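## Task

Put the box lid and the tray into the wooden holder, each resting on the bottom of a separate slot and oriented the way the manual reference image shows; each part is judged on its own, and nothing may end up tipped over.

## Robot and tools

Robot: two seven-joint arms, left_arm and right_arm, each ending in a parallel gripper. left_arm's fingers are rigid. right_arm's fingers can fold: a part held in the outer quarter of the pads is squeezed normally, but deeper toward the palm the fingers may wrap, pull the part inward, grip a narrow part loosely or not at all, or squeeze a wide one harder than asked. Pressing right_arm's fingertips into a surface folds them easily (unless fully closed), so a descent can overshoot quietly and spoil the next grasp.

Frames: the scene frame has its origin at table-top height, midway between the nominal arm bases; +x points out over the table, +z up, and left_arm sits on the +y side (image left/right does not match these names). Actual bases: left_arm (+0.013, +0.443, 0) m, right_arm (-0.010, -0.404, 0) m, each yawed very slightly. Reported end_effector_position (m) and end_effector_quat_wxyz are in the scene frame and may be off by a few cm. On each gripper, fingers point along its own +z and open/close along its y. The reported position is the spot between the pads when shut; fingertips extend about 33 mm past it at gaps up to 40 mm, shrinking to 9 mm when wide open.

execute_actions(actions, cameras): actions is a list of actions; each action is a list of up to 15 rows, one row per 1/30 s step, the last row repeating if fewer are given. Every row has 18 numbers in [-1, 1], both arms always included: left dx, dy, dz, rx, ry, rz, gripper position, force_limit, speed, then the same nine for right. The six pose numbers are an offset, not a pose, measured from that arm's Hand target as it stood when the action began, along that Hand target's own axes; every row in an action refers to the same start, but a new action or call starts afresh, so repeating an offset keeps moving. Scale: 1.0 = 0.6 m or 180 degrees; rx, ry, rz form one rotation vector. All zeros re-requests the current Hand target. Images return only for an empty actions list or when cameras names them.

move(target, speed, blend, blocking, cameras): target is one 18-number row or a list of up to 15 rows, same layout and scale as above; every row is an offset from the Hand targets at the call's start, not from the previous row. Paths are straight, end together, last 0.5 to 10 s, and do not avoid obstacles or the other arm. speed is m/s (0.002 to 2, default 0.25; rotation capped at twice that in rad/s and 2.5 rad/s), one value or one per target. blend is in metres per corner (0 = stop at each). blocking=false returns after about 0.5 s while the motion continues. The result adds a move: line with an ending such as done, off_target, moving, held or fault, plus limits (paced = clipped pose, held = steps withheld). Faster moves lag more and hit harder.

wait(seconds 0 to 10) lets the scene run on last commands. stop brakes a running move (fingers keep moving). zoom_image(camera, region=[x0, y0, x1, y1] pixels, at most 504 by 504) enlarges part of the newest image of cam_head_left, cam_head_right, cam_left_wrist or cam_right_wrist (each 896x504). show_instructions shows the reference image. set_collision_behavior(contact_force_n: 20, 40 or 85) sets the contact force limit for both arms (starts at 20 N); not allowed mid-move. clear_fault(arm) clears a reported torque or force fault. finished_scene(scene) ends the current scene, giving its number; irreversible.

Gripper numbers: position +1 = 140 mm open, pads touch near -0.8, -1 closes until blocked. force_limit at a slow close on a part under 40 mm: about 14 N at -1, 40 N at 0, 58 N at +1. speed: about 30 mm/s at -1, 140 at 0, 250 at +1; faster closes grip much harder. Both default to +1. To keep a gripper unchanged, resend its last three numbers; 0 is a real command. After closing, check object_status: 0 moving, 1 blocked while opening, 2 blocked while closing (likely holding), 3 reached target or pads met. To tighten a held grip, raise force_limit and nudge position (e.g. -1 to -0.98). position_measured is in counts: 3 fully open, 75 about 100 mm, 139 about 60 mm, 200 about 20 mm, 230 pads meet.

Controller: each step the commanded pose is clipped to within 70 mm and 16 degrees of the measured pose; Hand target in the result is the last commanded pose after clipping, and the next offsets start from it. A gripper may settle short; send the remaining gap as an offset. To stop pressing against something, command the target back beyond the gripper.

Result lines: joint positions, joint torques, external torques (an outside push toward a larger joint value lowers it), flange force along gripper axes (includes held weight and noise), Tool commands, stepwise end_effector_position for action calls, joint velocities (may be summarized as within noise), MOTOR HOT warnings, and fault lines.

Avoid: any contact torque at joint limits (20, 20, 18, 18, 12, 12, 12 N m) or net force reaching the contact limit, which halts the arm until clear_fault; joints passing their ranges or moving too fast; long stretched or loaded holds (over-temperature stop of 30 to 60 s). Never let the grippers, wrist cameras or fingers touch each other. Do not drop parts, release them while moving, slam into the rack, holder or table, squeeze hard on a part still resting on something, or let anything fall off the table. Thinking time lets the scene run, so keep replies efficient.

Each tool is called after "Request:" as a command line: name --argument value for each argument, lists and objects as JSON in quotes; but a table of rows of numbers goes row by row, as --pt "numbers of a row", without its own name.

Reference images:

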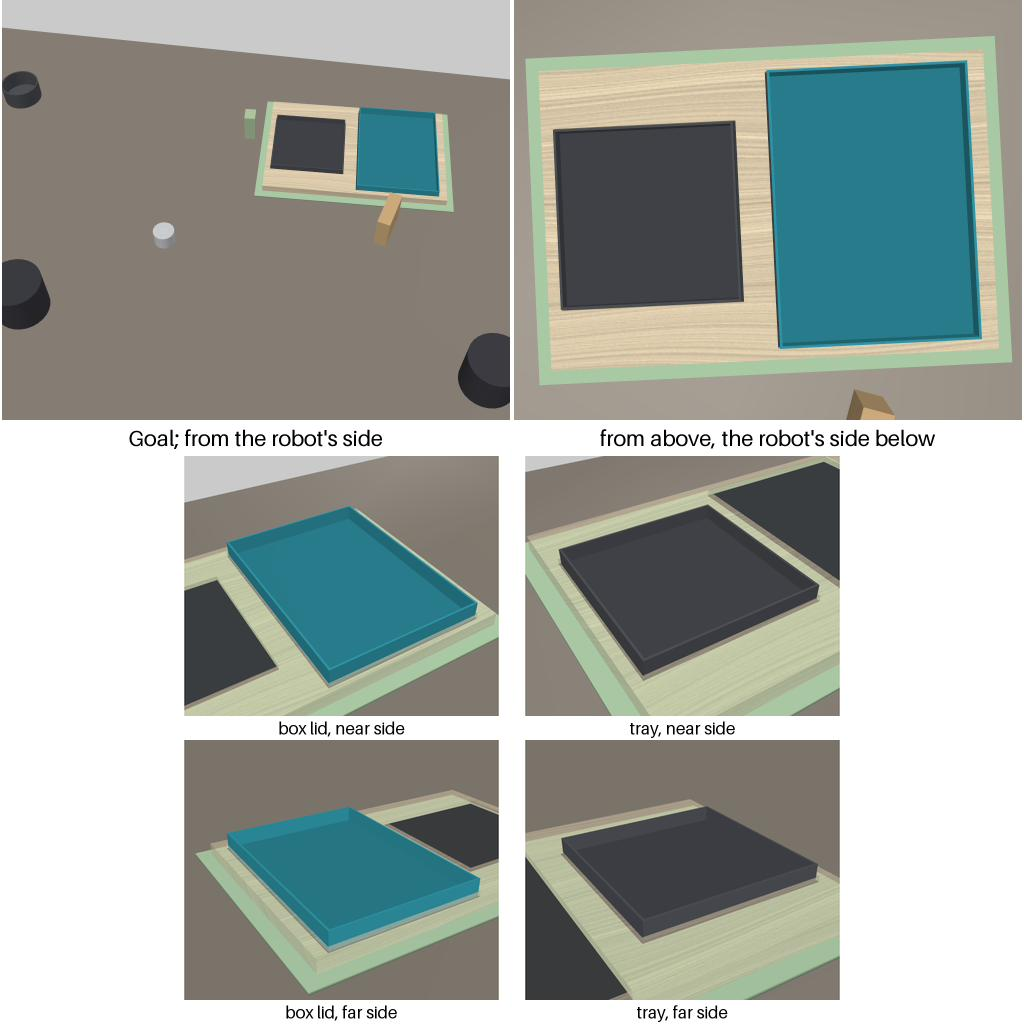

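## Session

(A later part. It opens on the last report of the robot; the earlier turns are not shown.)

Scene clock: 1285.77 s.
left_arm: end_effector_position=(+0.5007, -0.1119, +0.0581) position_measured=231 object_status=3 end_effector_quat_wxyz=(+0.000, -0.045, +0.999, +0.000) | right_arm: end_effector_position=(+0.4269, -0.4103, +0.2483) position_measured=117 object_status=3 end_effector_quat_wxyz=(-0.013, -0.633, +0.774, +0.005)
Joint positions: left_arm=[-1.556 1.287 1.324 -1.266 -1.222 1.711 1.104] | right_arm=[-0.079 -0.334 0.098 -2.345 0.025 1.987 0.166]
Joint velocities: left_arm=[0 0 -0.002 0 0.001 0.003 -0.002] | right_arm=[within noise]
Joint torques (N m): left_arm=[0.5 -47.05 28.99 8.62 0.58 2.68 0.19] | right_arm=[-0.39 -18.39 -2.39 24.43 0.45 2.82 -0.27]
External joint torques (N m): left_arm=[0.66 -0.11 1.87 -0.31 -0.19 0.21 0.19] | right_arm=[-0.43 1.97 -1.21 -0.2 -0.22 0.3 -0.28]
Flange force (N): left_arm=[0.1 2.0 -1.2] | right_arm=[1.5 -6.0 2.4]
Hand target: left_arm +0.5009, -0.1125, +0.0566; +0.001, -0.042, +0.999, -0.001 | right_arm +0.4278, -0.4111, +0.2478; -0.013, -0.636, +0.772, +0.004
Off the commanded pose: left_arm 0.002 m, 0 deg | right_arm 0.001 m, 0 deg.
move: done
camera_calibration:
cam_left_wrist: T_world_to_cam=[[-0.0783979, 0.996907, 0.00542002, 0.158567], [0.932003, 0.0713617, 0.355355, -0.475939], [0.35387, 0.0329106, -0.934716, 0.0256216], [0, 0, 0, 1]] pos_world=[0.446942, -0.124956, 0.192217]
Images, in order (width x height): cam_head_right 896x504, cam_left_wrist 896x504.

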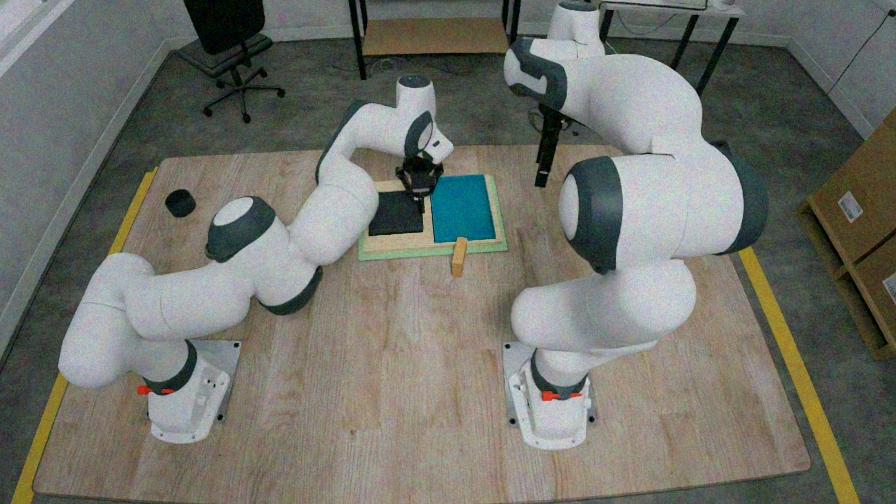

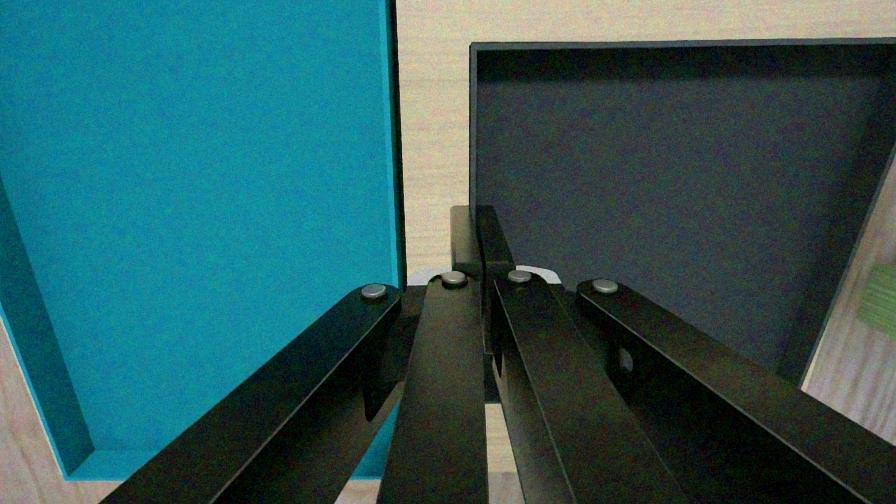

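Request:
move --target '[0.001, 0.001, 0.006, 0, 0, 0, -0.98, 0.6, -1, 0, 0, 0, 0, 0, 0, 0.1, 0.3, 0]' --speed 0.03 --cameras '["cam_head_right", "cam_left_wrist"]'

Request:
zoom_image --camera "cam_head_right" --region '[366, 210, 436, 250]'

Request:
zoom_image --camera "cam_left_wrist" --region '[430, 20, 500, 60]'

Request:
zoom_image --camera "cam_left_wrist" --region '[826, 20, 896, 60]'

Scene clock: 1293.77 s.
left_arm: end_effector_position=(+0.5020, -0.1116, +0.0571) position_measured=231 object_status=3 end_effector_quat_wxyz=(+0.003, -0.046, +0.999, -0.001) | right_arm: end_effector_position=(+0.4269, -0.4103, +0.2483) position_measured=117 object_status=3 end_effector_quat_wxyz=(-0.013, -0.633, +0.774, +0.005)
Joint positions: left_arm=[-1.558 1.287 1.322 -1.272 -1.222 1.72 1.106] | right_arm=[-0.079 -0.334 0.098 -2.345 0.025 1.987 0.166]
Joint velocities: left_arm=[0.001 0 -0.003 -0.002 0 0.005 0.003] | right_arm=[within noise]
Joint torques (N m): left_arm=[0.34 -45.05 26.74 8.2 0.41 2.4 0.25] | right_arm=[-0.33 -18.41 -2.43 24.4 0.45 2.82 -0.27]
External joint torques (N m): left_arm=[0.32 1.6 -0.35 -0.65 -0.35 -0.08 0.25] | right_arm=[-0.33 1.95 -1.21 -0.24 -0.21 0.29 -0.27]
Flange force (N): left_arm=[0.1 1.5 2.6] | right_arm=[1.5 -5.8 2.5]
Hand target: left_arm +0.5003, -0.1120, +0.0530; +0.001, -0.042, +0.999, -0.001 | right_arm +0.4278, -0.4111, +0.2478; -0.013, -0.636, +0.772, +0.004
Off the commanded pose: left_arm 0.004 m, 0 deg | right_arm 0.001 m, 0 deg.
move: off_target (left_arm)
camera_calibration:
cam_left_wrist: T_world_to_cam=[[-0.0793508, 0.996842, 0.00320009, 0.159072], [0.930136, 0.0728855, 0.35991, -0.475995], [0.35854, 0.0315356, -0.932982, 0.0215483], [0, 0, 0, 1]] pos_world=[0.447637, -0.124556, 0.19091]
Images, in order (width x height): cam_head_right 896x504, cam_left_wrist 896x504.

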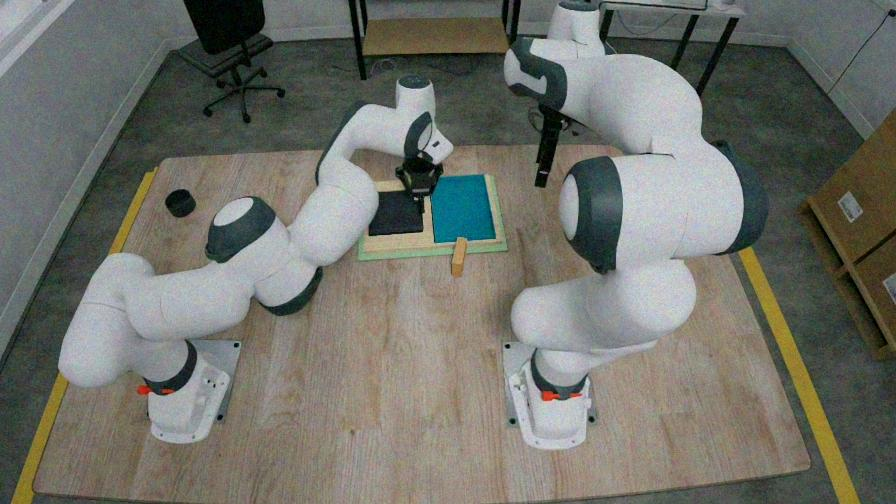

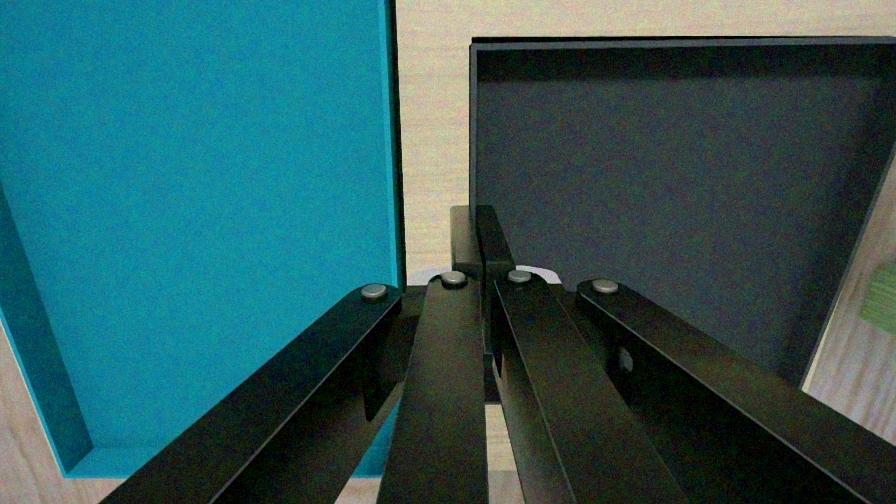

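Scaled by 7.200 from the camera's 896x504 image, which has a finer 1280x720 frame.

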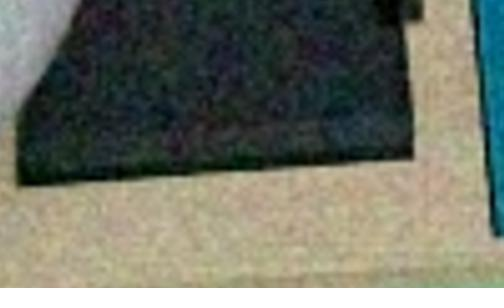

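Scaled by 7.200 from the camera's 896x504 image, which has a finer 1280x720 frame.

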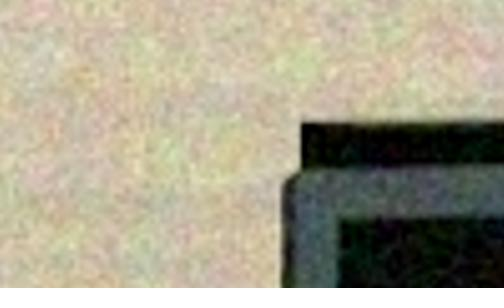

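Scaled by 7.200 from the camera's 896x504 image, which has a finer 1280x720 frame.

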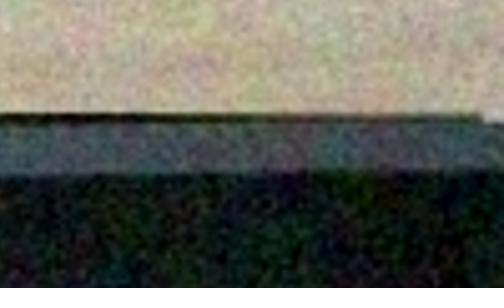

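Request:
move --target '[0.0003, 0.0016, -0.009, 0, 0, 0.0045, -0.98, 0.6, -1, 0, 0, 0, 0, 0, 0, 0.1, 0.3, 0]' --speed 0.03 --cameras '["cam_left_wrist"]'

Request:
zoom_image --camera "cam_left_wrist" --region '[430, 20, 500, 60]'

Request:
zoom_image --camera "cam_left_wrist" --region '[826, 20, 896, 60]'

Scene clock: 1310.37 s.
left_arm: end_effector_position=(+0.5016, -0.1113, +0.0577) position_measured=231 object_status=3 end_effector_quat_wxyz=(+0.002, -0.040, +0.999, -0.002) | right_arm: end_effector_position=(+0.4269, -0.4103, +0.2483) position_measured=117 object_status=3 end_effector_quat_wxyz=(-0.013, -0.633, +0.774, +0.005)
Joint positions: left_arm=[-1.56 1.284 1.322 -1.276 -1.222 1.721 1.12] | right_arm=[-0.079 -0.334 0.098 -2.345 0.025 1.987 0.166]
Joint velocities: left_arm=[-0.001 0 0 0.001 0.001 -0.001 0.006] | right_arm=[within noise]
Joint torques (N m): left_arm=[-0.03 -47.12 29.01 8.64 0.86 2.36 0.22] | right_arm=[-0.33 -18.36 -2.36 24.4 0.44 2.81 -0.25]
External joint torques (N m): left_arm=[-0.21 -0.57 1.84 -0.16 0.09 -0.12 0.22] | right_arm=[-0.35 1.9 -1.16 -0.17 -0.23 0.3 -0.26]
Flange force (N): left_arm=[2.5 3.4 -2.5] | right_arm=[1.4 -5.8 2.3]
Hand target: left_arm +0.5000, -0.1110, +0.0584; +0.001, -0.035, +0.999, -0.001 | right_arm +0.4278, -0.4111, +0.2478; -0.013, -0.636, +0.772, +0.004
Off the commanded pose: left_arm 0.002 m, 1 deg | right_arm 0.001 m, 0 deg.
move: done
camera_calibration:
cam_left_wrist: T_world_to_cam=[[-0.0678237, 0.997696, 0.00172983, 0.153056], [0.931162, 0.0626779, 0.359179, -0.477542], [0.358243, 0.0259716, -0.933267, 0.0218084], [0, 0, 0, 1]] pos_world=[0.447237, -0.123339, 0.191611]
Images, in order (width x height): cam_left_wrist 896x504.

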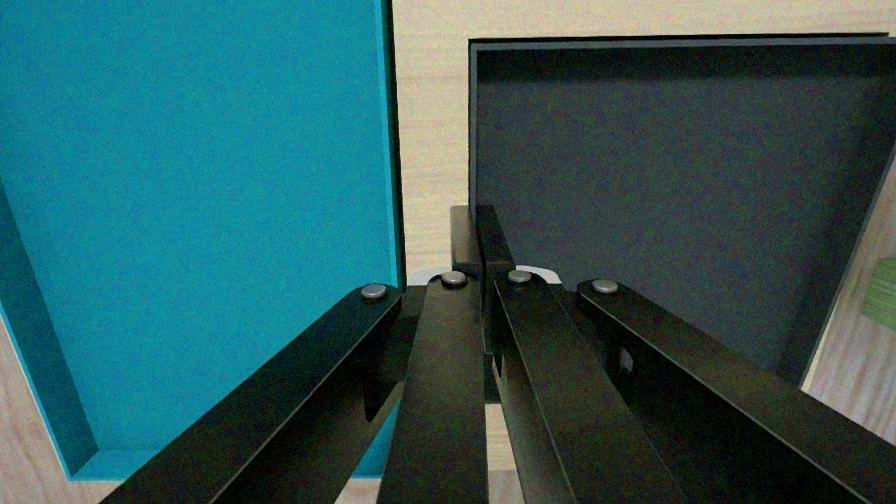

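Scaled by 7.200 from the camera's 896x504 image, which has a finer 1280x720 frame.

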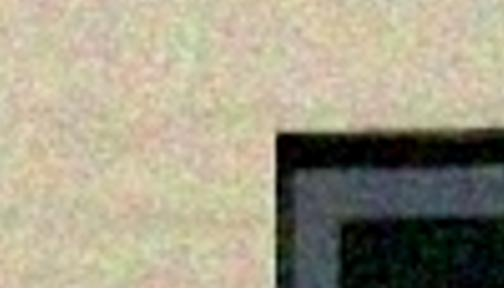

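Scaled by 7.200 from the camera's 896x504 image, which has a finer 1280x720 frame.

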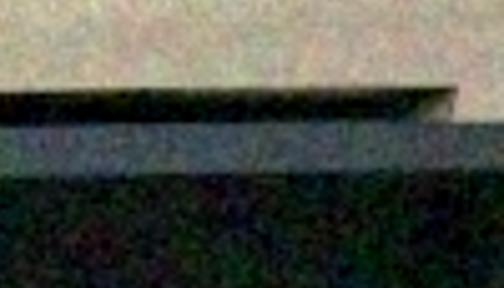

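Request:
move --target '[0.0033, 0.0009, 0.002, 0, 0, 0, -0.98, 0.6, -1, 0, 0, 0, 0, 0, 0, 0.1, 0.3, 0]' --speed 0.03 --cameras '["cam_left_wrist"]'

Request:
zoom_image --camera "cam_left_wrist" --region '[430, 20, 500, 60]'

Request:
zoom_image --camera "cam_left_wrist" --region '[826, 20, 896, 60]'

Scene clock: 1320.20 s.
left_arm: end_effector_position=(+0.4992, -0.1107, +0.0575) position_measured=231 object_status=3 end_effector_quat_wxyz=(+0.002, -0.039, +0.999, -0.001) | right_arm: end_effector_position=(+0.4269, -0.4103, +0.2483) position_measured=117 object_status=3 end_effector_quat_wxyz=(-0.013, -0.633, +0.774, +0.005)
Joint positions: left_arm=[-1.568 1.283 1.324 -1.286 -1.222 1.721 1.124] | right_arm=[-0.079 -0.334 0.098 -2.345 0.025 1.987 0.166]
Joint velocities: left_arm=[-0.001 0.001 0.002 -0.002 -0.001 0 0.004] | right_arm=[within noise]
Joint torques (N m): left_arm=[-0.32 -46.15 28.7 7.54 0.59 1.99 0.19] | right_arm=[-0.35 -18.4 -2.38 24.42 0.45 2.81 -0.25]
External joint torques (N m): left_arm=[-0.62 0.27 1.34 -1.21 -0.18 -0.5 0.19] | right_arm=[-0.31 1.83 -1.12 -0.13 -0.21 0.3 -0.25]
Flange force (N): left_arm=[6.8 8.2 -1.0] | right_arm=[1.3 -5.7 2.2]
Hand target: left_arm +0.4980, -0.1106, +0.0572; +0.001, -0.035, +0.999, -0.001 | right_arm +0.4278, -0.4111, +0.2478; -0.013, -0.636, +0.772, +0.004
Off the commanded pose: left_arm 0.001 m, 0 deg | right_arm 0.001 m, 0 deg.
move: done
camera_calibration:
cam_left_wrist: T_world_to_cam=[[-0.0651654, 0.99787, 0.00297179, 0.151], [0.931648, 0.0597734, 0.358411, -0.475824], [0.35747, 0.0261247, -0.933559, 0.0229453], [0, 0, 0, 1]] pos_world=[0.444938, -0.122836, 0.191513]
Images, in order (width x height): cam_left_wrist 896x504.

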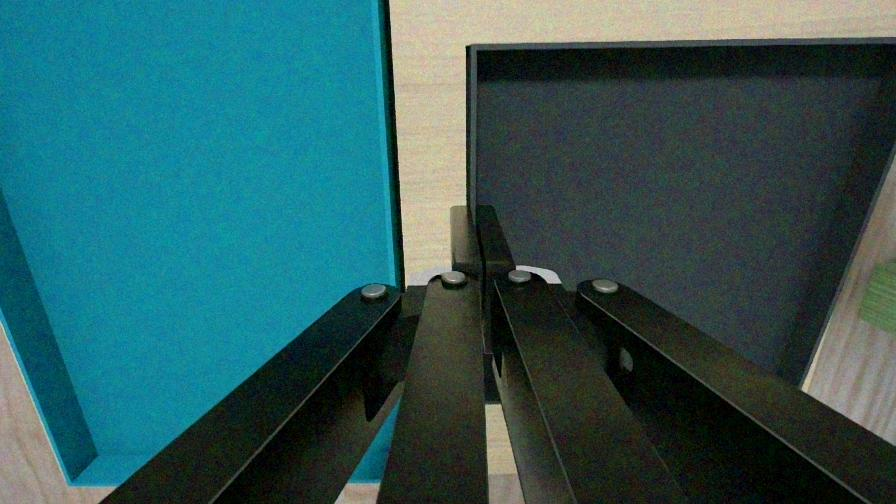

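Scaled by 7.200 from the camera's 896x504 image, which has a finer 1280x720 frame.

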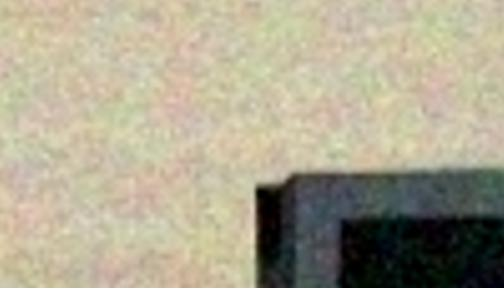

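Scaled by 7.200 from the camera's 896x504 image, which has a finer 1280x720 frame.

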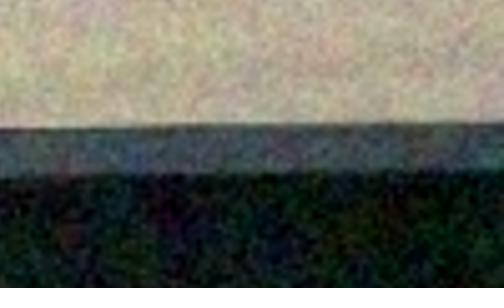

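Request:
move --target '[-0.0002, -0.0005, 0.006, 0, 0, 0, -0.98, 0.6, -1, 0, 0, 0, 0, 0, 0, 0.1, 0.3, 0]' --speed 0.03 --cameras '["cam_left_wrist"]'

Request:
zoom_image --camera "cam_left_wrist" --region '[430, 20, 500, 60]'

Request:
zoom_image --camera "cam_left_wrist" --region '[826, 20, 896, 60]'

Scene clock: 1327.73 s.
left_arm: end_effector_position=(+0.4994, -0.1109, +0.0573) position_measured=231 object_status=3 end_effector_quat_wxyz=(+0.002, -0.038, +0.999, -0.001) | right_arm: end_effector_position=(+0.4269, -0.4103, +0.2483) position_measured=117 object_status=3 end_effector_quat_wxyz=(-0.013, -0.633, +0.774, +0.005)
Joint positions: left_arm=[-1.569 1.283 1.323 -1.286 -1.222 1.722 1.125] | right_arm=[-0.079 -0.334 0.098 -2.345 0.025 1.987 0.166]
Joint velocities: left_arm=[0.001 -0.002 -0.001 0 0 0.003 0] | right_arm=[within noise]
Joint torques (N m): left_arm=[0.6 -45.24 27.87 8.51 0.49 2.35 0.16] | right_arm=[-0.37 -18.42 -2.37 24.45 0.45 2.81 -0.28]
External joint torques (N m): left_arm=[0.61 1.32 0.48 -0.42 -0.28 -0.15 0.16] | right_arm=[-0.27 1.81 -1.05 -0.12 -0.21 0.3 -0.28]
Flange force (N): left_arm=[-1.2 0.1 1.3] | right_arm=[1.2 -5.6 2.1]
Hand target: left_arm +0.4982, -0.1109, +0.0536; +0.001, -0.035, +0.999, -0.001 | right_arm +0.4278, -0.4111, +0.2478; -0.013, -0.636, +0.772, +0.004
Off the commanded pose: left_arm 0.004 m, 0 deg | right_arm 0.001 m, 0 deg.
move: off_target (left_arm)
camera_calibration:
cam_left_wrist: T_world_to_cam=[[-0.0643312, 0.997926, 0.00236633, 0.15085], [0.931361, 0.0591882, 0.359253, -0.47585], [0.358368, 0.0253151, -0.933237, 0.0221997], [0, 0, 0, 1]] pos_world=[0.444937, -0.122935, 0.191311]
Images, in order (width x height): cam_left_wrist 896x504.

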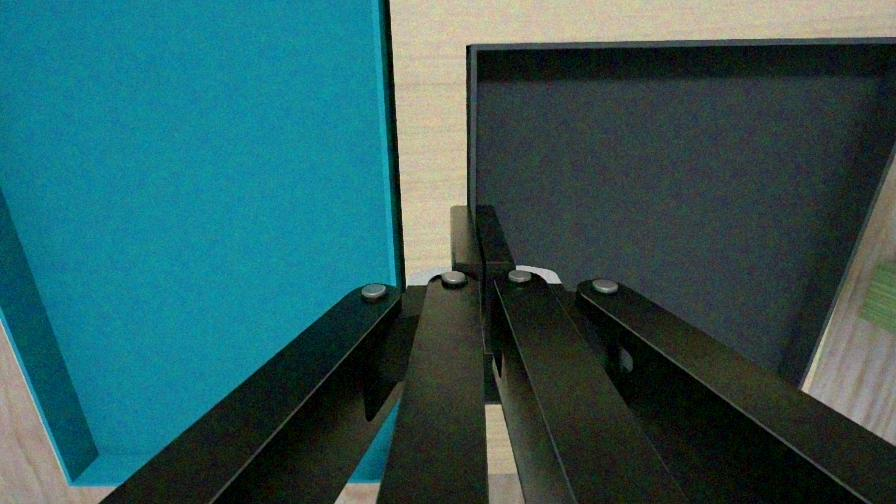

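Scaled by 7.200 from the camera's 896x504 image, which has a finer 1280x720 frame.

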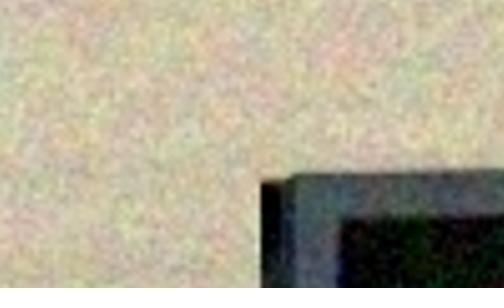

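Scaled by 7.200 from the camera's 896x504 image, which has a finer 1280x720 frame.

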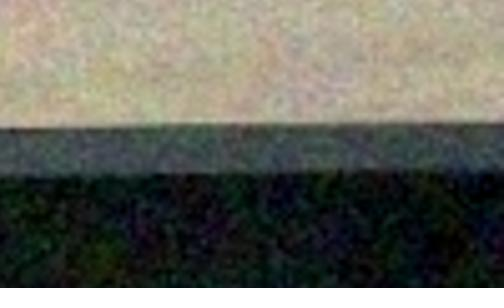

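Request:
wait --seconds 0 --cameras '["cam_head_left", "cam_head_right"]'

Request:
zoom_image --camera "cam_head_right" --region '[362, 182, 432, 242]'

Request:
zoom_image --camera "cam_head_left" --region '[360, 180, 430, 240]'

Scene clock: 1331.80 s.
left_arm: end_effector_position=(+0.4995, -0.1110, +0.0573) position_measured=231 object_status=3 end_effector_quat_wxyz=(+0.003, -0.038, +0.999, -0.001) | right_arm: end_effector_position=(+0.4269, -0.4103, +0.2483) position_measured=117 object_status=3 end_effector_quat_wxyz=(-0.013, -0.633, +0.774, +0.005)
Joint positions: left_arm=[-1.569 1.283 1.323 -1.286 -1.222 1.723 1.125] | right_arm=[-0.079 -0.334 0.098 -2.345 0.025 1.987 0.166]
Joint torques (N m): left_arm=[0.58 -45.2 27.56 8.61 0.51 2.4 0.13] | right_arm=[-0.38 -18.43 -2.44 24.44 0.45 2.82 -0.29]
External joint torques (N m): left_arm=[0.27 1.27 0.14 -0.17 -0.26 -0.11 0.13] | right_arm=[-0.33 1.9 -1.18 -0.15 -0.21 0.31 -0.3]
Flange force (N): left_arm=[-1.1 -0.6 1.5] | right_arm=[1.4 -5.9 2.3]
Hand target: left_arm +0.4982, -0.1109, +0.0536; +0.001, -0.035, +0.999, -0.001 | right_arm +0.4278, -0.4111, +0.2478; -0.013, -0.636, +0.772, +0.004
Tool commands: left_gripper/position=-0.98 left_gripper/force_limit=+0.6 left_gripper/speed=-1.0 right_gripper/position=+0.1 right_gripper/force_limit=+0.3 right_gripper/speed=+0.0
Off the commanded pose: left_arm 0.004 m, 0 deg | right_arm 0.001 m, 0 deg.
Images, in order (width x height): cam_head_left 896x504, cam_head_right 896x504.

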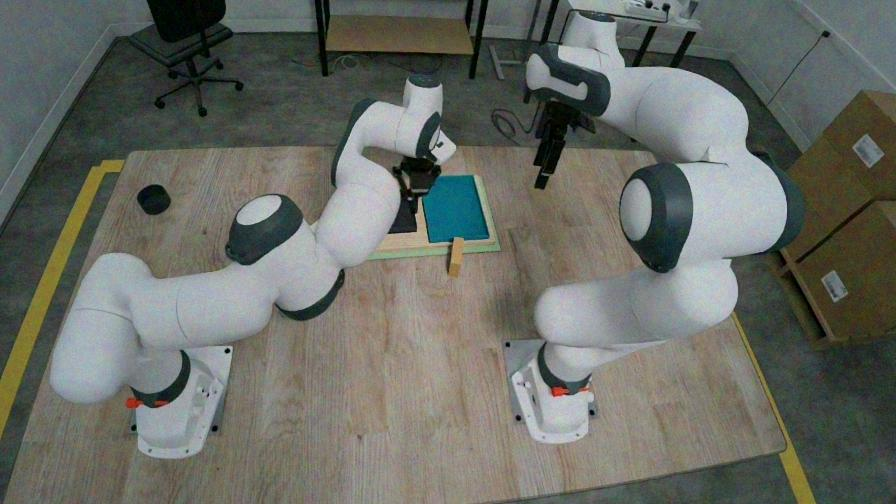

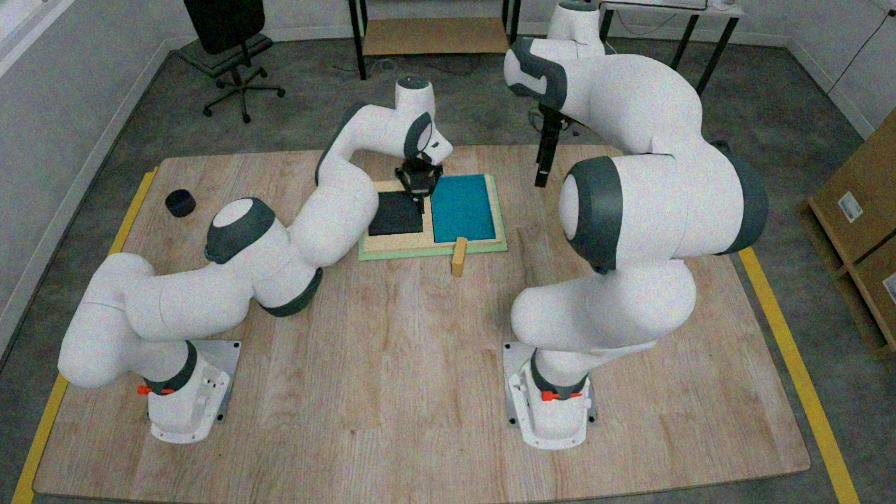

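Scaled by 7.200 from the camera's 896x504 image, which has a finer 1280x720 frame.

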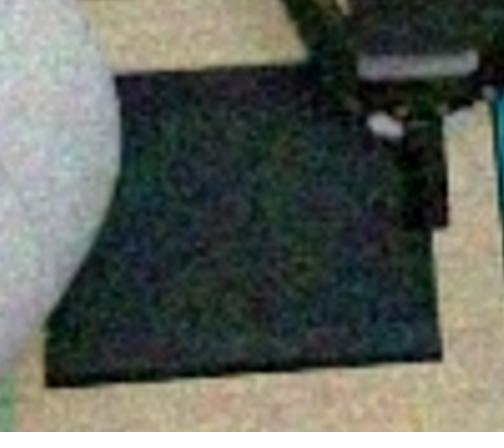

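Scaled by 7.200 from the camera's 896x504 image, which has a finer 1280x720 frame.

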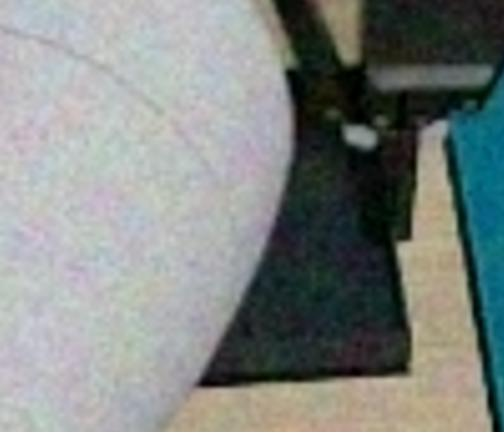

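Request:
move --pt "0.0015 0 0 0 0 0 -0.98 0.6 -1 0 0 0 0 0 0 0.1 0.3 0" --pt "-0.002 0 0 0 0 0 -0.98 0.6 -1 0 0 0 0 0 0 0.1 0.3 0" --pt "-0.0005 0.0015 0 0 0 0 -0.98 0.6 -1 0 0 0 0 0 0 0.1 0.3 0" --pt "-0.0005 -0.0015 0 0 0 0 -0.98 0.6 -1 0 0 0 0 0 0 0.1 0.3 0" --pt "0 0 0 0 0 0 -0.98 0.6 -1 0 0 0 0 0 0 0.1 0.3 0" --speed 0.02 --blend 0.0005 --cameras '["cam_left_wrist"]'

Request:
zoom_image --camera "cam_left_wrist" --region '[430, 20, 500, 60]'

Scene clock: 1340.77 s.
left_arm: end_effector_position=(+0.4997, -0.1113, +0.0573) position_measured=231 object_status=3 end_effector_quat_wxyz=(+0.003, -0.038, +0.999, -0.002) | right_arm: end_effector_position=(+0.4269, -0.4103, +0.2483) position_measured=117 object_status=3 end_effector_quat_wxyz=(-0.013, -0.633, +0.774, +0.005)
Joint positions: left_arm=[-1.568 1.283 1.323 -1.286 -1.222 1.724 1.125] | right_arm=[-0.079 -0.334 0.098 -2.345 0.025 1.987 0.166]
Joint torques (N m): left_arm=[0.73 -45.12 27.63 8.3 0.55 2.31 0.14] | right_arm=[-0.38 -18.43 -2.41 24.49 0.45 2.82 -0.26]
External joint torques (N m): left_arm=[0.66 1.33 0.34 -0.56 -0.21 -0.17 0.14] | right_arm=[-0.29 1.81 -1.09 -0.11 -0.21 0.3 -0.26]
Flange force (N): left_arm=[-0.9 0.6 1.4] | right_arm=[1.2 -5.7 2.1]
Hand target: left_arm +0.4982, -0.1109, +0.0536; +0.001, -0.035, +0.999, -0.001 | right_arm +0.4278, -0.4111, +0.2478; -0.013, -0.636, +0.772, +0.004
Off the commanded pose: left_arm 0.004 m, 0 deg | right_arm 0.001 m, 0 deg.
move: off_target (left_arm); blend cut to 0.0004 m at target 1
camera_calibration:
cam_left_wrist: T_world_to_cam=[[-0.0635513, 0.997977, 0.00164214, 0.150859], [0.931103, 0.0587003, 0.360002, -0.476076], [0.359178, 0.0244076, -0.93295, 0.0215119], [0, 0, 0, 1]] pos_world=[0.445136, -0.123133, 0.19121]
Images, in order (width x height): cam_left_wrist 896x504.

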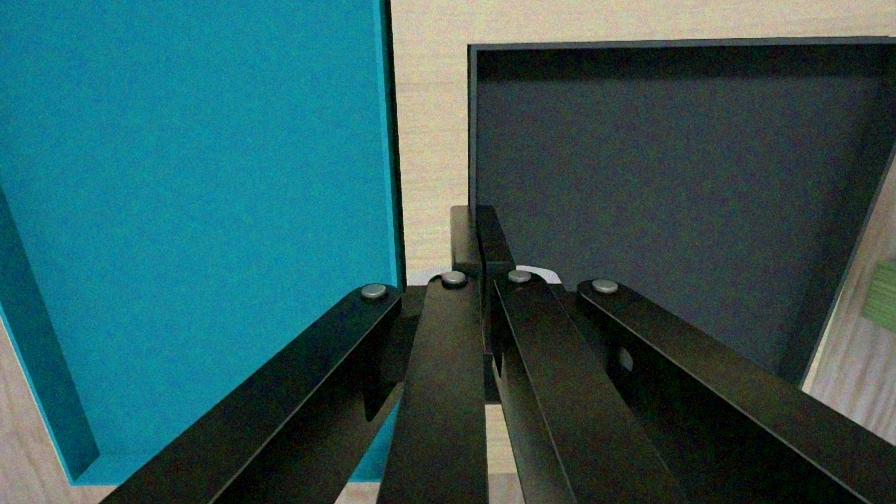

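Scaled by 7.200 from the camera's 896x504 image, which has a finer 1280x720 frame.

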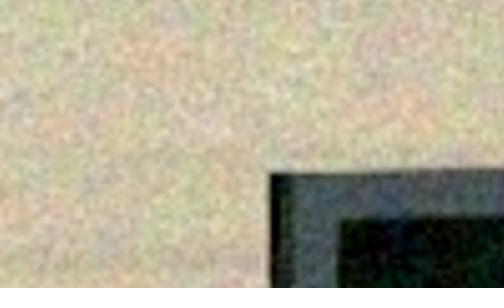

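Request:
move --pt "0 0 -0.0055 0 0 0 -0.98 0.6 -1 0 0 0 0 0 0 0.1 0.3 0" --pt "0 0 -0.0055 0 0 0 -0.6 0.6 -1 0 0 0 0 0 0 0.1 0.3 0" --pt "0 0 -0.08 0 0 0 -0.6 0.6 -1 0 0 0 0 0 0 0.1 0.3 0" --pt "0 0.115 -0.36 0 0 0 -0.6 0.6 -1 0 0 0 0 0 0 0.1 0.3 0" --speed '[0.03, 0.03, 0.08, 0.2]' --cameras '["cam_left_wrist", "cam_head_right", "cam_head_left"]'

Request:
zoom_image --camera "cam_head_right" --region '[362, 182, 432, 242]'

Scene clock: 1351.00 s.
left_arm: end_effector_position=(+0.4950, -0.0420, +0.2695) position_measured=205 object_status=3 end_effector_quat_wxyz=(+0.003, -0.040, +0.999, -0.002) | right_arm: end_effector_position=(+0.4269, -0.4103, +0.2483) position_measured=117 object_status=3 end_effector_quat_wxyz=(-0.013, -0.633, +0.774, +0.005)
Joint positions: left_arm=[-1.629 1.006 1.546 -1.316 -1.018 1.463 1.177] | right_arm=[-0.079 -0.334 0.098 -2.345 0.025 1.987 0.166]
Joint velocities: left_arm=[0.001 0 0 0 0.002 -0.005 0.006] | right_arm=[within noise]
Joint torques (N m): left_arm=[0.27 -38.85 26.85 12.22 1.01 2.27 0.19] | right_arm=[-0.35 -18.42 -2.37 24.43 0.46 2.82 -0.3]
External joint torques (N m): left_arm=[0.28 0.02 1.84 0.25 0.25 -0.22 0.19] | right_arm=[-0.36 1.85 -1.18 -0.19 -0.2 0.3 -0.3]
Flange force (N): left_arm=[0.7 1.6 -2.0] | right_arm=[1.5 -5.6 2.3]
Hand target: left_arm +0.4929, -0.0419, +0.2695; +0.001, -0.035, +0.999, -0.001 | right_arm +0.4278, -0.4111, +0.2478; -0.013, -0.636, +0.772, +0.004
Off the commanded pose: left_arm 0.002 m, 1 deg | right_arm 0.001 m, 0 deg.
move: done
camera_calibration:
cam_left_wrist: T_world_to_cam=[[-0.0684172, 0.997657, 0.000369742, 0.0837964], [0.930697, 0.0636918, 0.360202, -0.551786], [0.359335, 0.0249881, -0.932874, 0.219415], [0, 0, 0, 1]] pos_world=[0.440436, -0.0539385, 0.40341]
Images, in order (width x height): cam_head_left 896x504, cam_head_right 896x504, cam_left_wrist 896x504.

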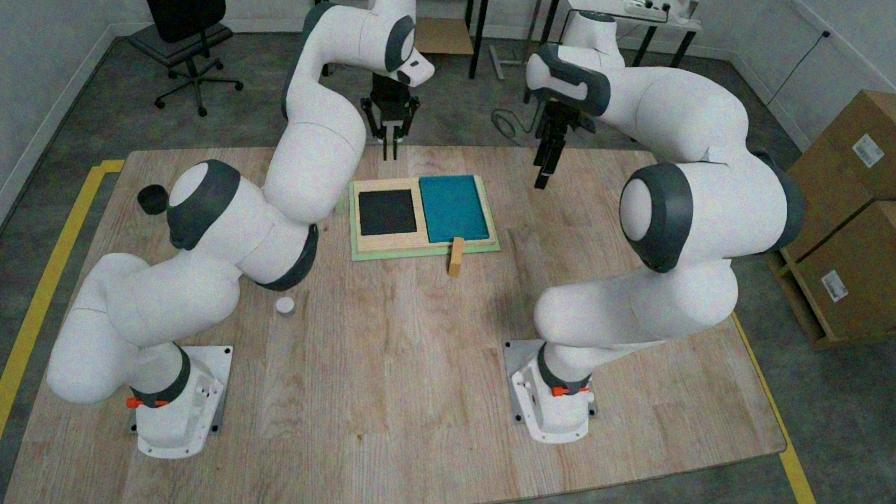

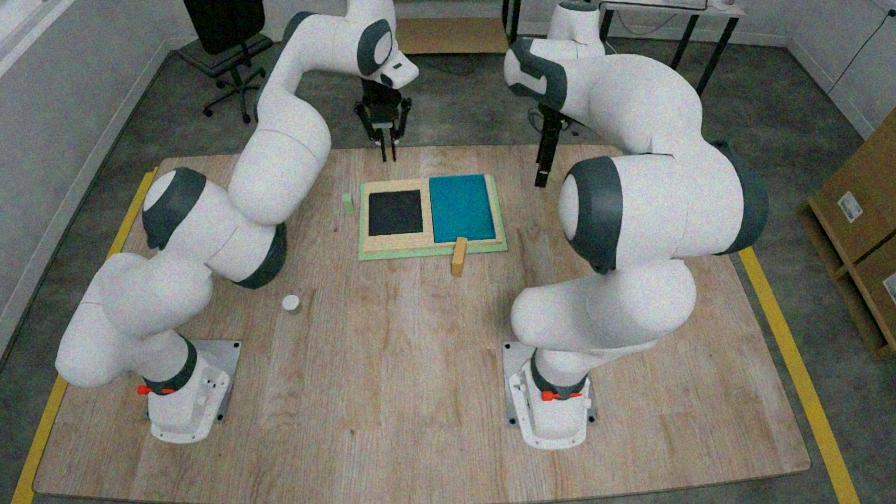

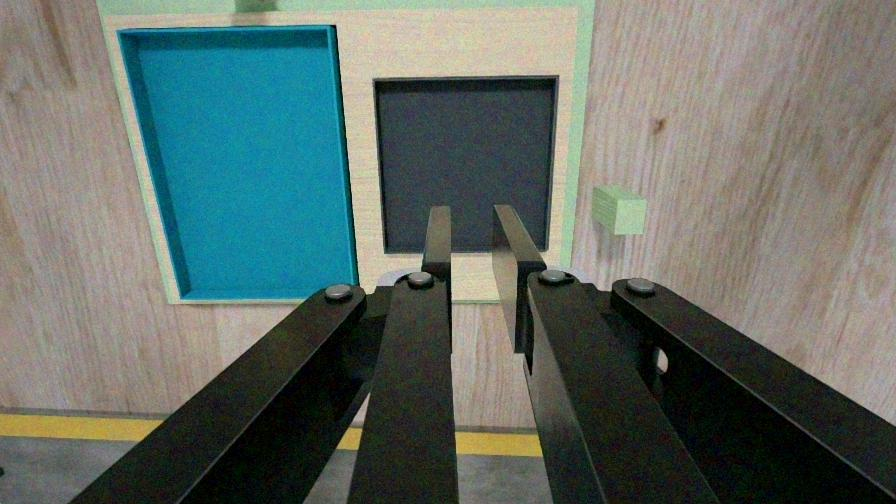

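Scaled by 7.200 from the camera's 896x504 image, which has a finer 1280x720 frame.

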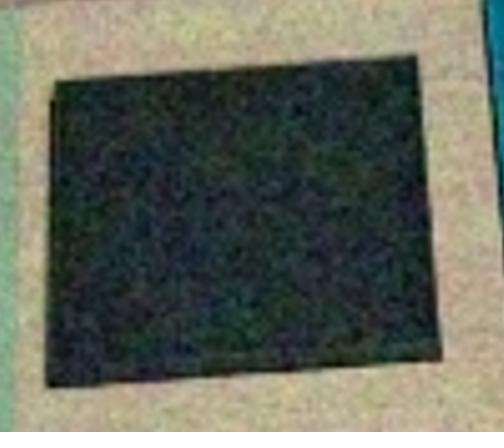

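Checking the tray's four corners from the wrist camera.

Request:
zoom_image --camera "cam_left_wrist" --region '[365, 65, 405, 89]'

Request:
zoom_image --camera "cam_left_wrist" --region '[530, 65, 570, 89]'

Request:
zoom_image --camera "cam_left_wrist" --region '[370, 236, 410, 260]'

Request:
zoom_image --camera "cam_left_wrist" --region '[524, 234, 564, 258]'

Scaled by 12.600 from the camera's 896x504 image, which has a finer 1280x720 frame.

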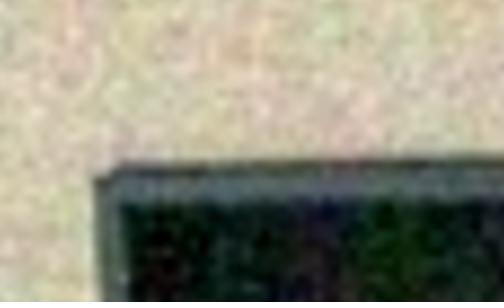

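Scaled by 12.600 from the camera's 896x504 image, which has a finer 1280x720 frame.

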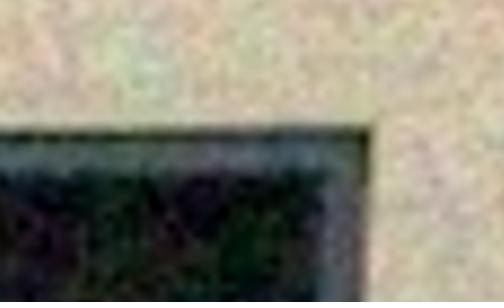

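Scaled by 12.600 from the camera's 896x504 image, which has a finer 1280x720 frame.

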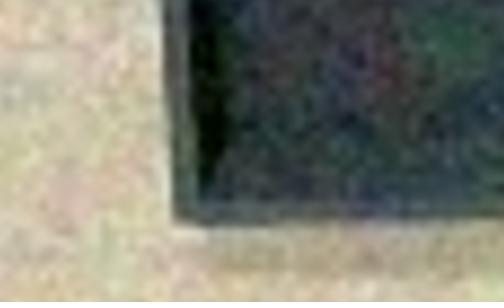

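Scaled by 12.600 from the camera's 896x504 image, which has a finer 1280x720 frame.

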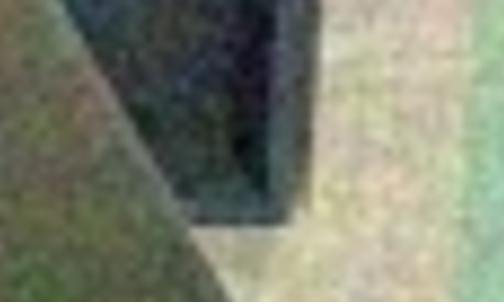

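Request:
move --pt "-0.07 0.06 0.29 0 0 0 -1 -1 0 0 0 0 0 0 0 0.1 0.3 0" --pt "-0.07 0.06 0.363 0 0 0 -1 -1 0 0 0 0 0 0 0 0.1 0.3 0" --speed '[0.2, 0.03]' --cameras '["cam_left_wrist"]'

Scene clock: 1372.70 s.
left_arm: end_effector_position=(+0.5313, -0.0037, +0.0529) position_measured=233 object_status=3 end_effector_quat_wxyz=(+0.000, -0.037, +0.999, +0.000) | right_arm: end_effector_position=(+0.4269, -0.4103, +0.2483) position_measured=117 object_status=3 end_effector_quat_wxyz=(-0.013, -0.633, +0.774, +0.005)
Joint positions: left_arm=[-1.597 1.206 1.33 -1.57 -1.195 1.795 1.357] | right_arm=[-0.079 -0.334 0.098 -2.345 0.025 1.987 0.166]
Joint velocities: left_arm=[0 0.001 0 0.001 0 0.005 0.002] | right_arm=[within noise]
Joint torques (N m): left_arm=[0.92 -39.96 30.64 9.57 0.34 2.66 0.14] | right_arm=[-0.36 -18.4 -2.36 24.4 0.46 2.82 -0.27]
External joint torques (N m): left_arm=[1.04 -0.03 1.72 -0.29 -0.43 0.2 0.14] | right_arm=[-0.38 2.02 -1.16 -0.26 -0.21 0.3 -0.27]
Flange force (N): left_arm=[-1.1 1.3 -1.0] | right_arm=[1.4 -5.9 2.6]
Hand target: left_arm +0.5328, -0.0033, +0.0517; +0.001, -0.035, +0.999, -0.001 | right_arm +0.4278, -0.4111, +0.2478; -0.013, -0.636, +0.772, +0.004
Off the commanded pose: left_arm 0.002 m, 0 deg | right_arm 0.001 m, 0 deg.
move: done
camera_calibration:
cam_left_wrist: T_world_to_cam=[[-0.0623268, 0.998041, 0.00542912, 0.044651], [0.93331, 0.0563554, 0.354621, -0.511153], [0.35362, 0.0271694, -0.934994, 0.00651918], [0, 0, 0, 1]] pos_world=[0.477542, -0.0159345, 0.187118]
Images, in order (width x height): cam_left_wrist 896x504.

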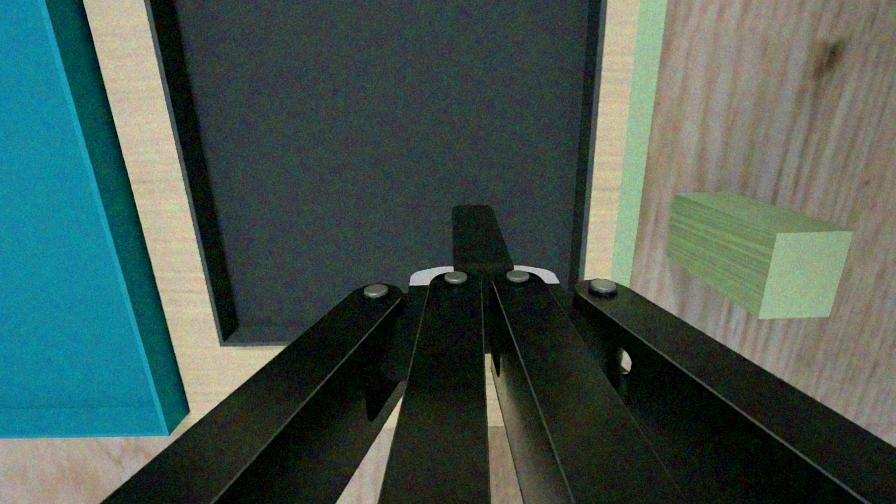

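Request:
move --target '[0, 0, 0.012, 0, 0, 0, -1, -1, 0, 0, 0, 0, 0, 0, 0, 0.1, 0.3, 0]' --speed 0.02

Scene clock: 1375.47 s.
left_arm: end_effector_position=(+0.5325, -0.0039, +0.0483) position_measured=233 object_status=3 end_effector_quat_wxyz=(+0.001, -0.037, +0.999, -0.001) | right_arm: end_effector_position=(+0.4269, -0.4103, +0.2483) position_measured=117 object_status=3 end_effector_quat_wxyz=(-0.013, -0.633, +0.774, +0.005)
Joint positions: left_arm=[-1.594 1.208 1.321 -1.572 -1.199 1.806 1.358] | right_arm=[-0.079 -0.334 0.098 -2.345 0.025 1.987 0.166]
Joint velocities: left_arm=[-0.001 0 -0.001 -0.002 0 0.004 -0.001] | right_arm=[within noise]
Joint torques (N m): left_arm=[0.85 -38.52 28.87 9.24 0.17 2.73 0.15] | right_arm=[-0.36 -18.44 -2.37 24.46 0.43 2.82 -0.25]
External joint torques (N m): left_arm=[0.71 1.41 -0.02 -0.44 -0.61 0.26 0.15] | right_arm=[-0.38 1.81 -1.17 -0.1 -0.23 0.3 -0.25]
Flange force (N): left_arm=[-1.5 0.2 2.9] | right_arm=[1.4 -5.7 2.1]
Hand target: left_arm +0.5328, -0.0033, +0.0445; +0.001, -0.035, +0.999, -0.001 | right_arm +0.4278, -0.4111, +0.2478; -0.013, -0.636, +0.772, +0.004
Off the commanded pose: left_arm 0.004 m, 0 deg | right_arm 0.001 m, 0 deg.
move: off_target (left_arm)

Request:
move --pt "0 0 -0.02 0 0 0 -1 -1 0 0 0 0 0 0 0 0.1 0.3 0" --pt "0.135 -0.115 -0.02 0 0 0 -1 -1 0 0 0 0 0 0 0 0.1 0.3 0" --pt "0.135 -0.115 0.0 0 0 0 -1 -1 0 0 0 0 0 0 0 0.1 0.3 0" --speed '[0.05, 0.15, 0.03]' --cameras '["cam_left_wrist"]'

Scene clock: 1383.20 s.
left_arm: end_effector_position=(+0.4559, -0.0782, +0.0483) position_measured=233 object_status=3 end_effector_quat_wxyz=(+0.000, -0.030, +1.000, -0.001) | right_arm: end_effector_position=(+0.4269, -0.4103, +0.2483) position_measured=117 object_status=3 end_effector_quat_wxyz=(-0.013, -0.633, +0.774, +0.005)
Joint positions: left_arm=[-1.753 1.211 1.326 -1.576 -1.202 1.803 1.219] | right_arm=[-0.079 -0.334 0.098 -2.345 0.025 1.987 0.166]
Joint torques (N m): left_arm=[0.81 -38.05 29.26 9.34 -0.01 2.95 -0.3] | right_arm=[-0.33 -18.42 -2.39 24.43 0.46 2.81 -0.27]
External joint torques (N m): left_arm=[0.9 1.88 0.3 -0.37 -0.77 0.49 -0.3] | right_arm=[-0.31 1.82 -1.15 -0.1 -0.21 0.31 -0.28]
Flange force (N): left_arm=[-2.2 -1.5 3.4] | right_arm=[1.4 -5.7 2.1]
Hand target: left_arm +0.4568, -0.0777, +0.0444; +0.001, -0.035, +0.999, -0.001 | right_arm +0.4278, -0.4111, +0.2478; -0.013, -0.636, +0.772, +0.004
Off the commanded pose: left_arm 0.004 m, 1 deg | right_arm 0.001 m, 0 deg.
move: off_target (left_arm)
camera_calibration:
cam_left_wrist: T_world_to_cam=[[-0.0480652, 0.998837, 0.00383315, 0.10802], [0.933687, 0.0435661, 0.355431, -0.436037], [0.354851, 0.0206628, -0.934694, 0.0297958], [0, 0, 0, 1]] pos_world=[0.40174, -0.0895136, 0.182417]
Images, in order (width x height): cam_left_wrist 896x504.

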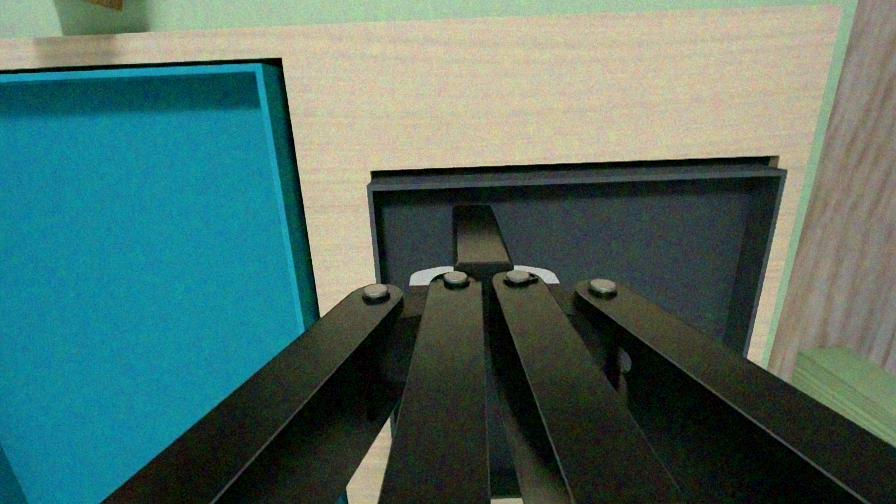

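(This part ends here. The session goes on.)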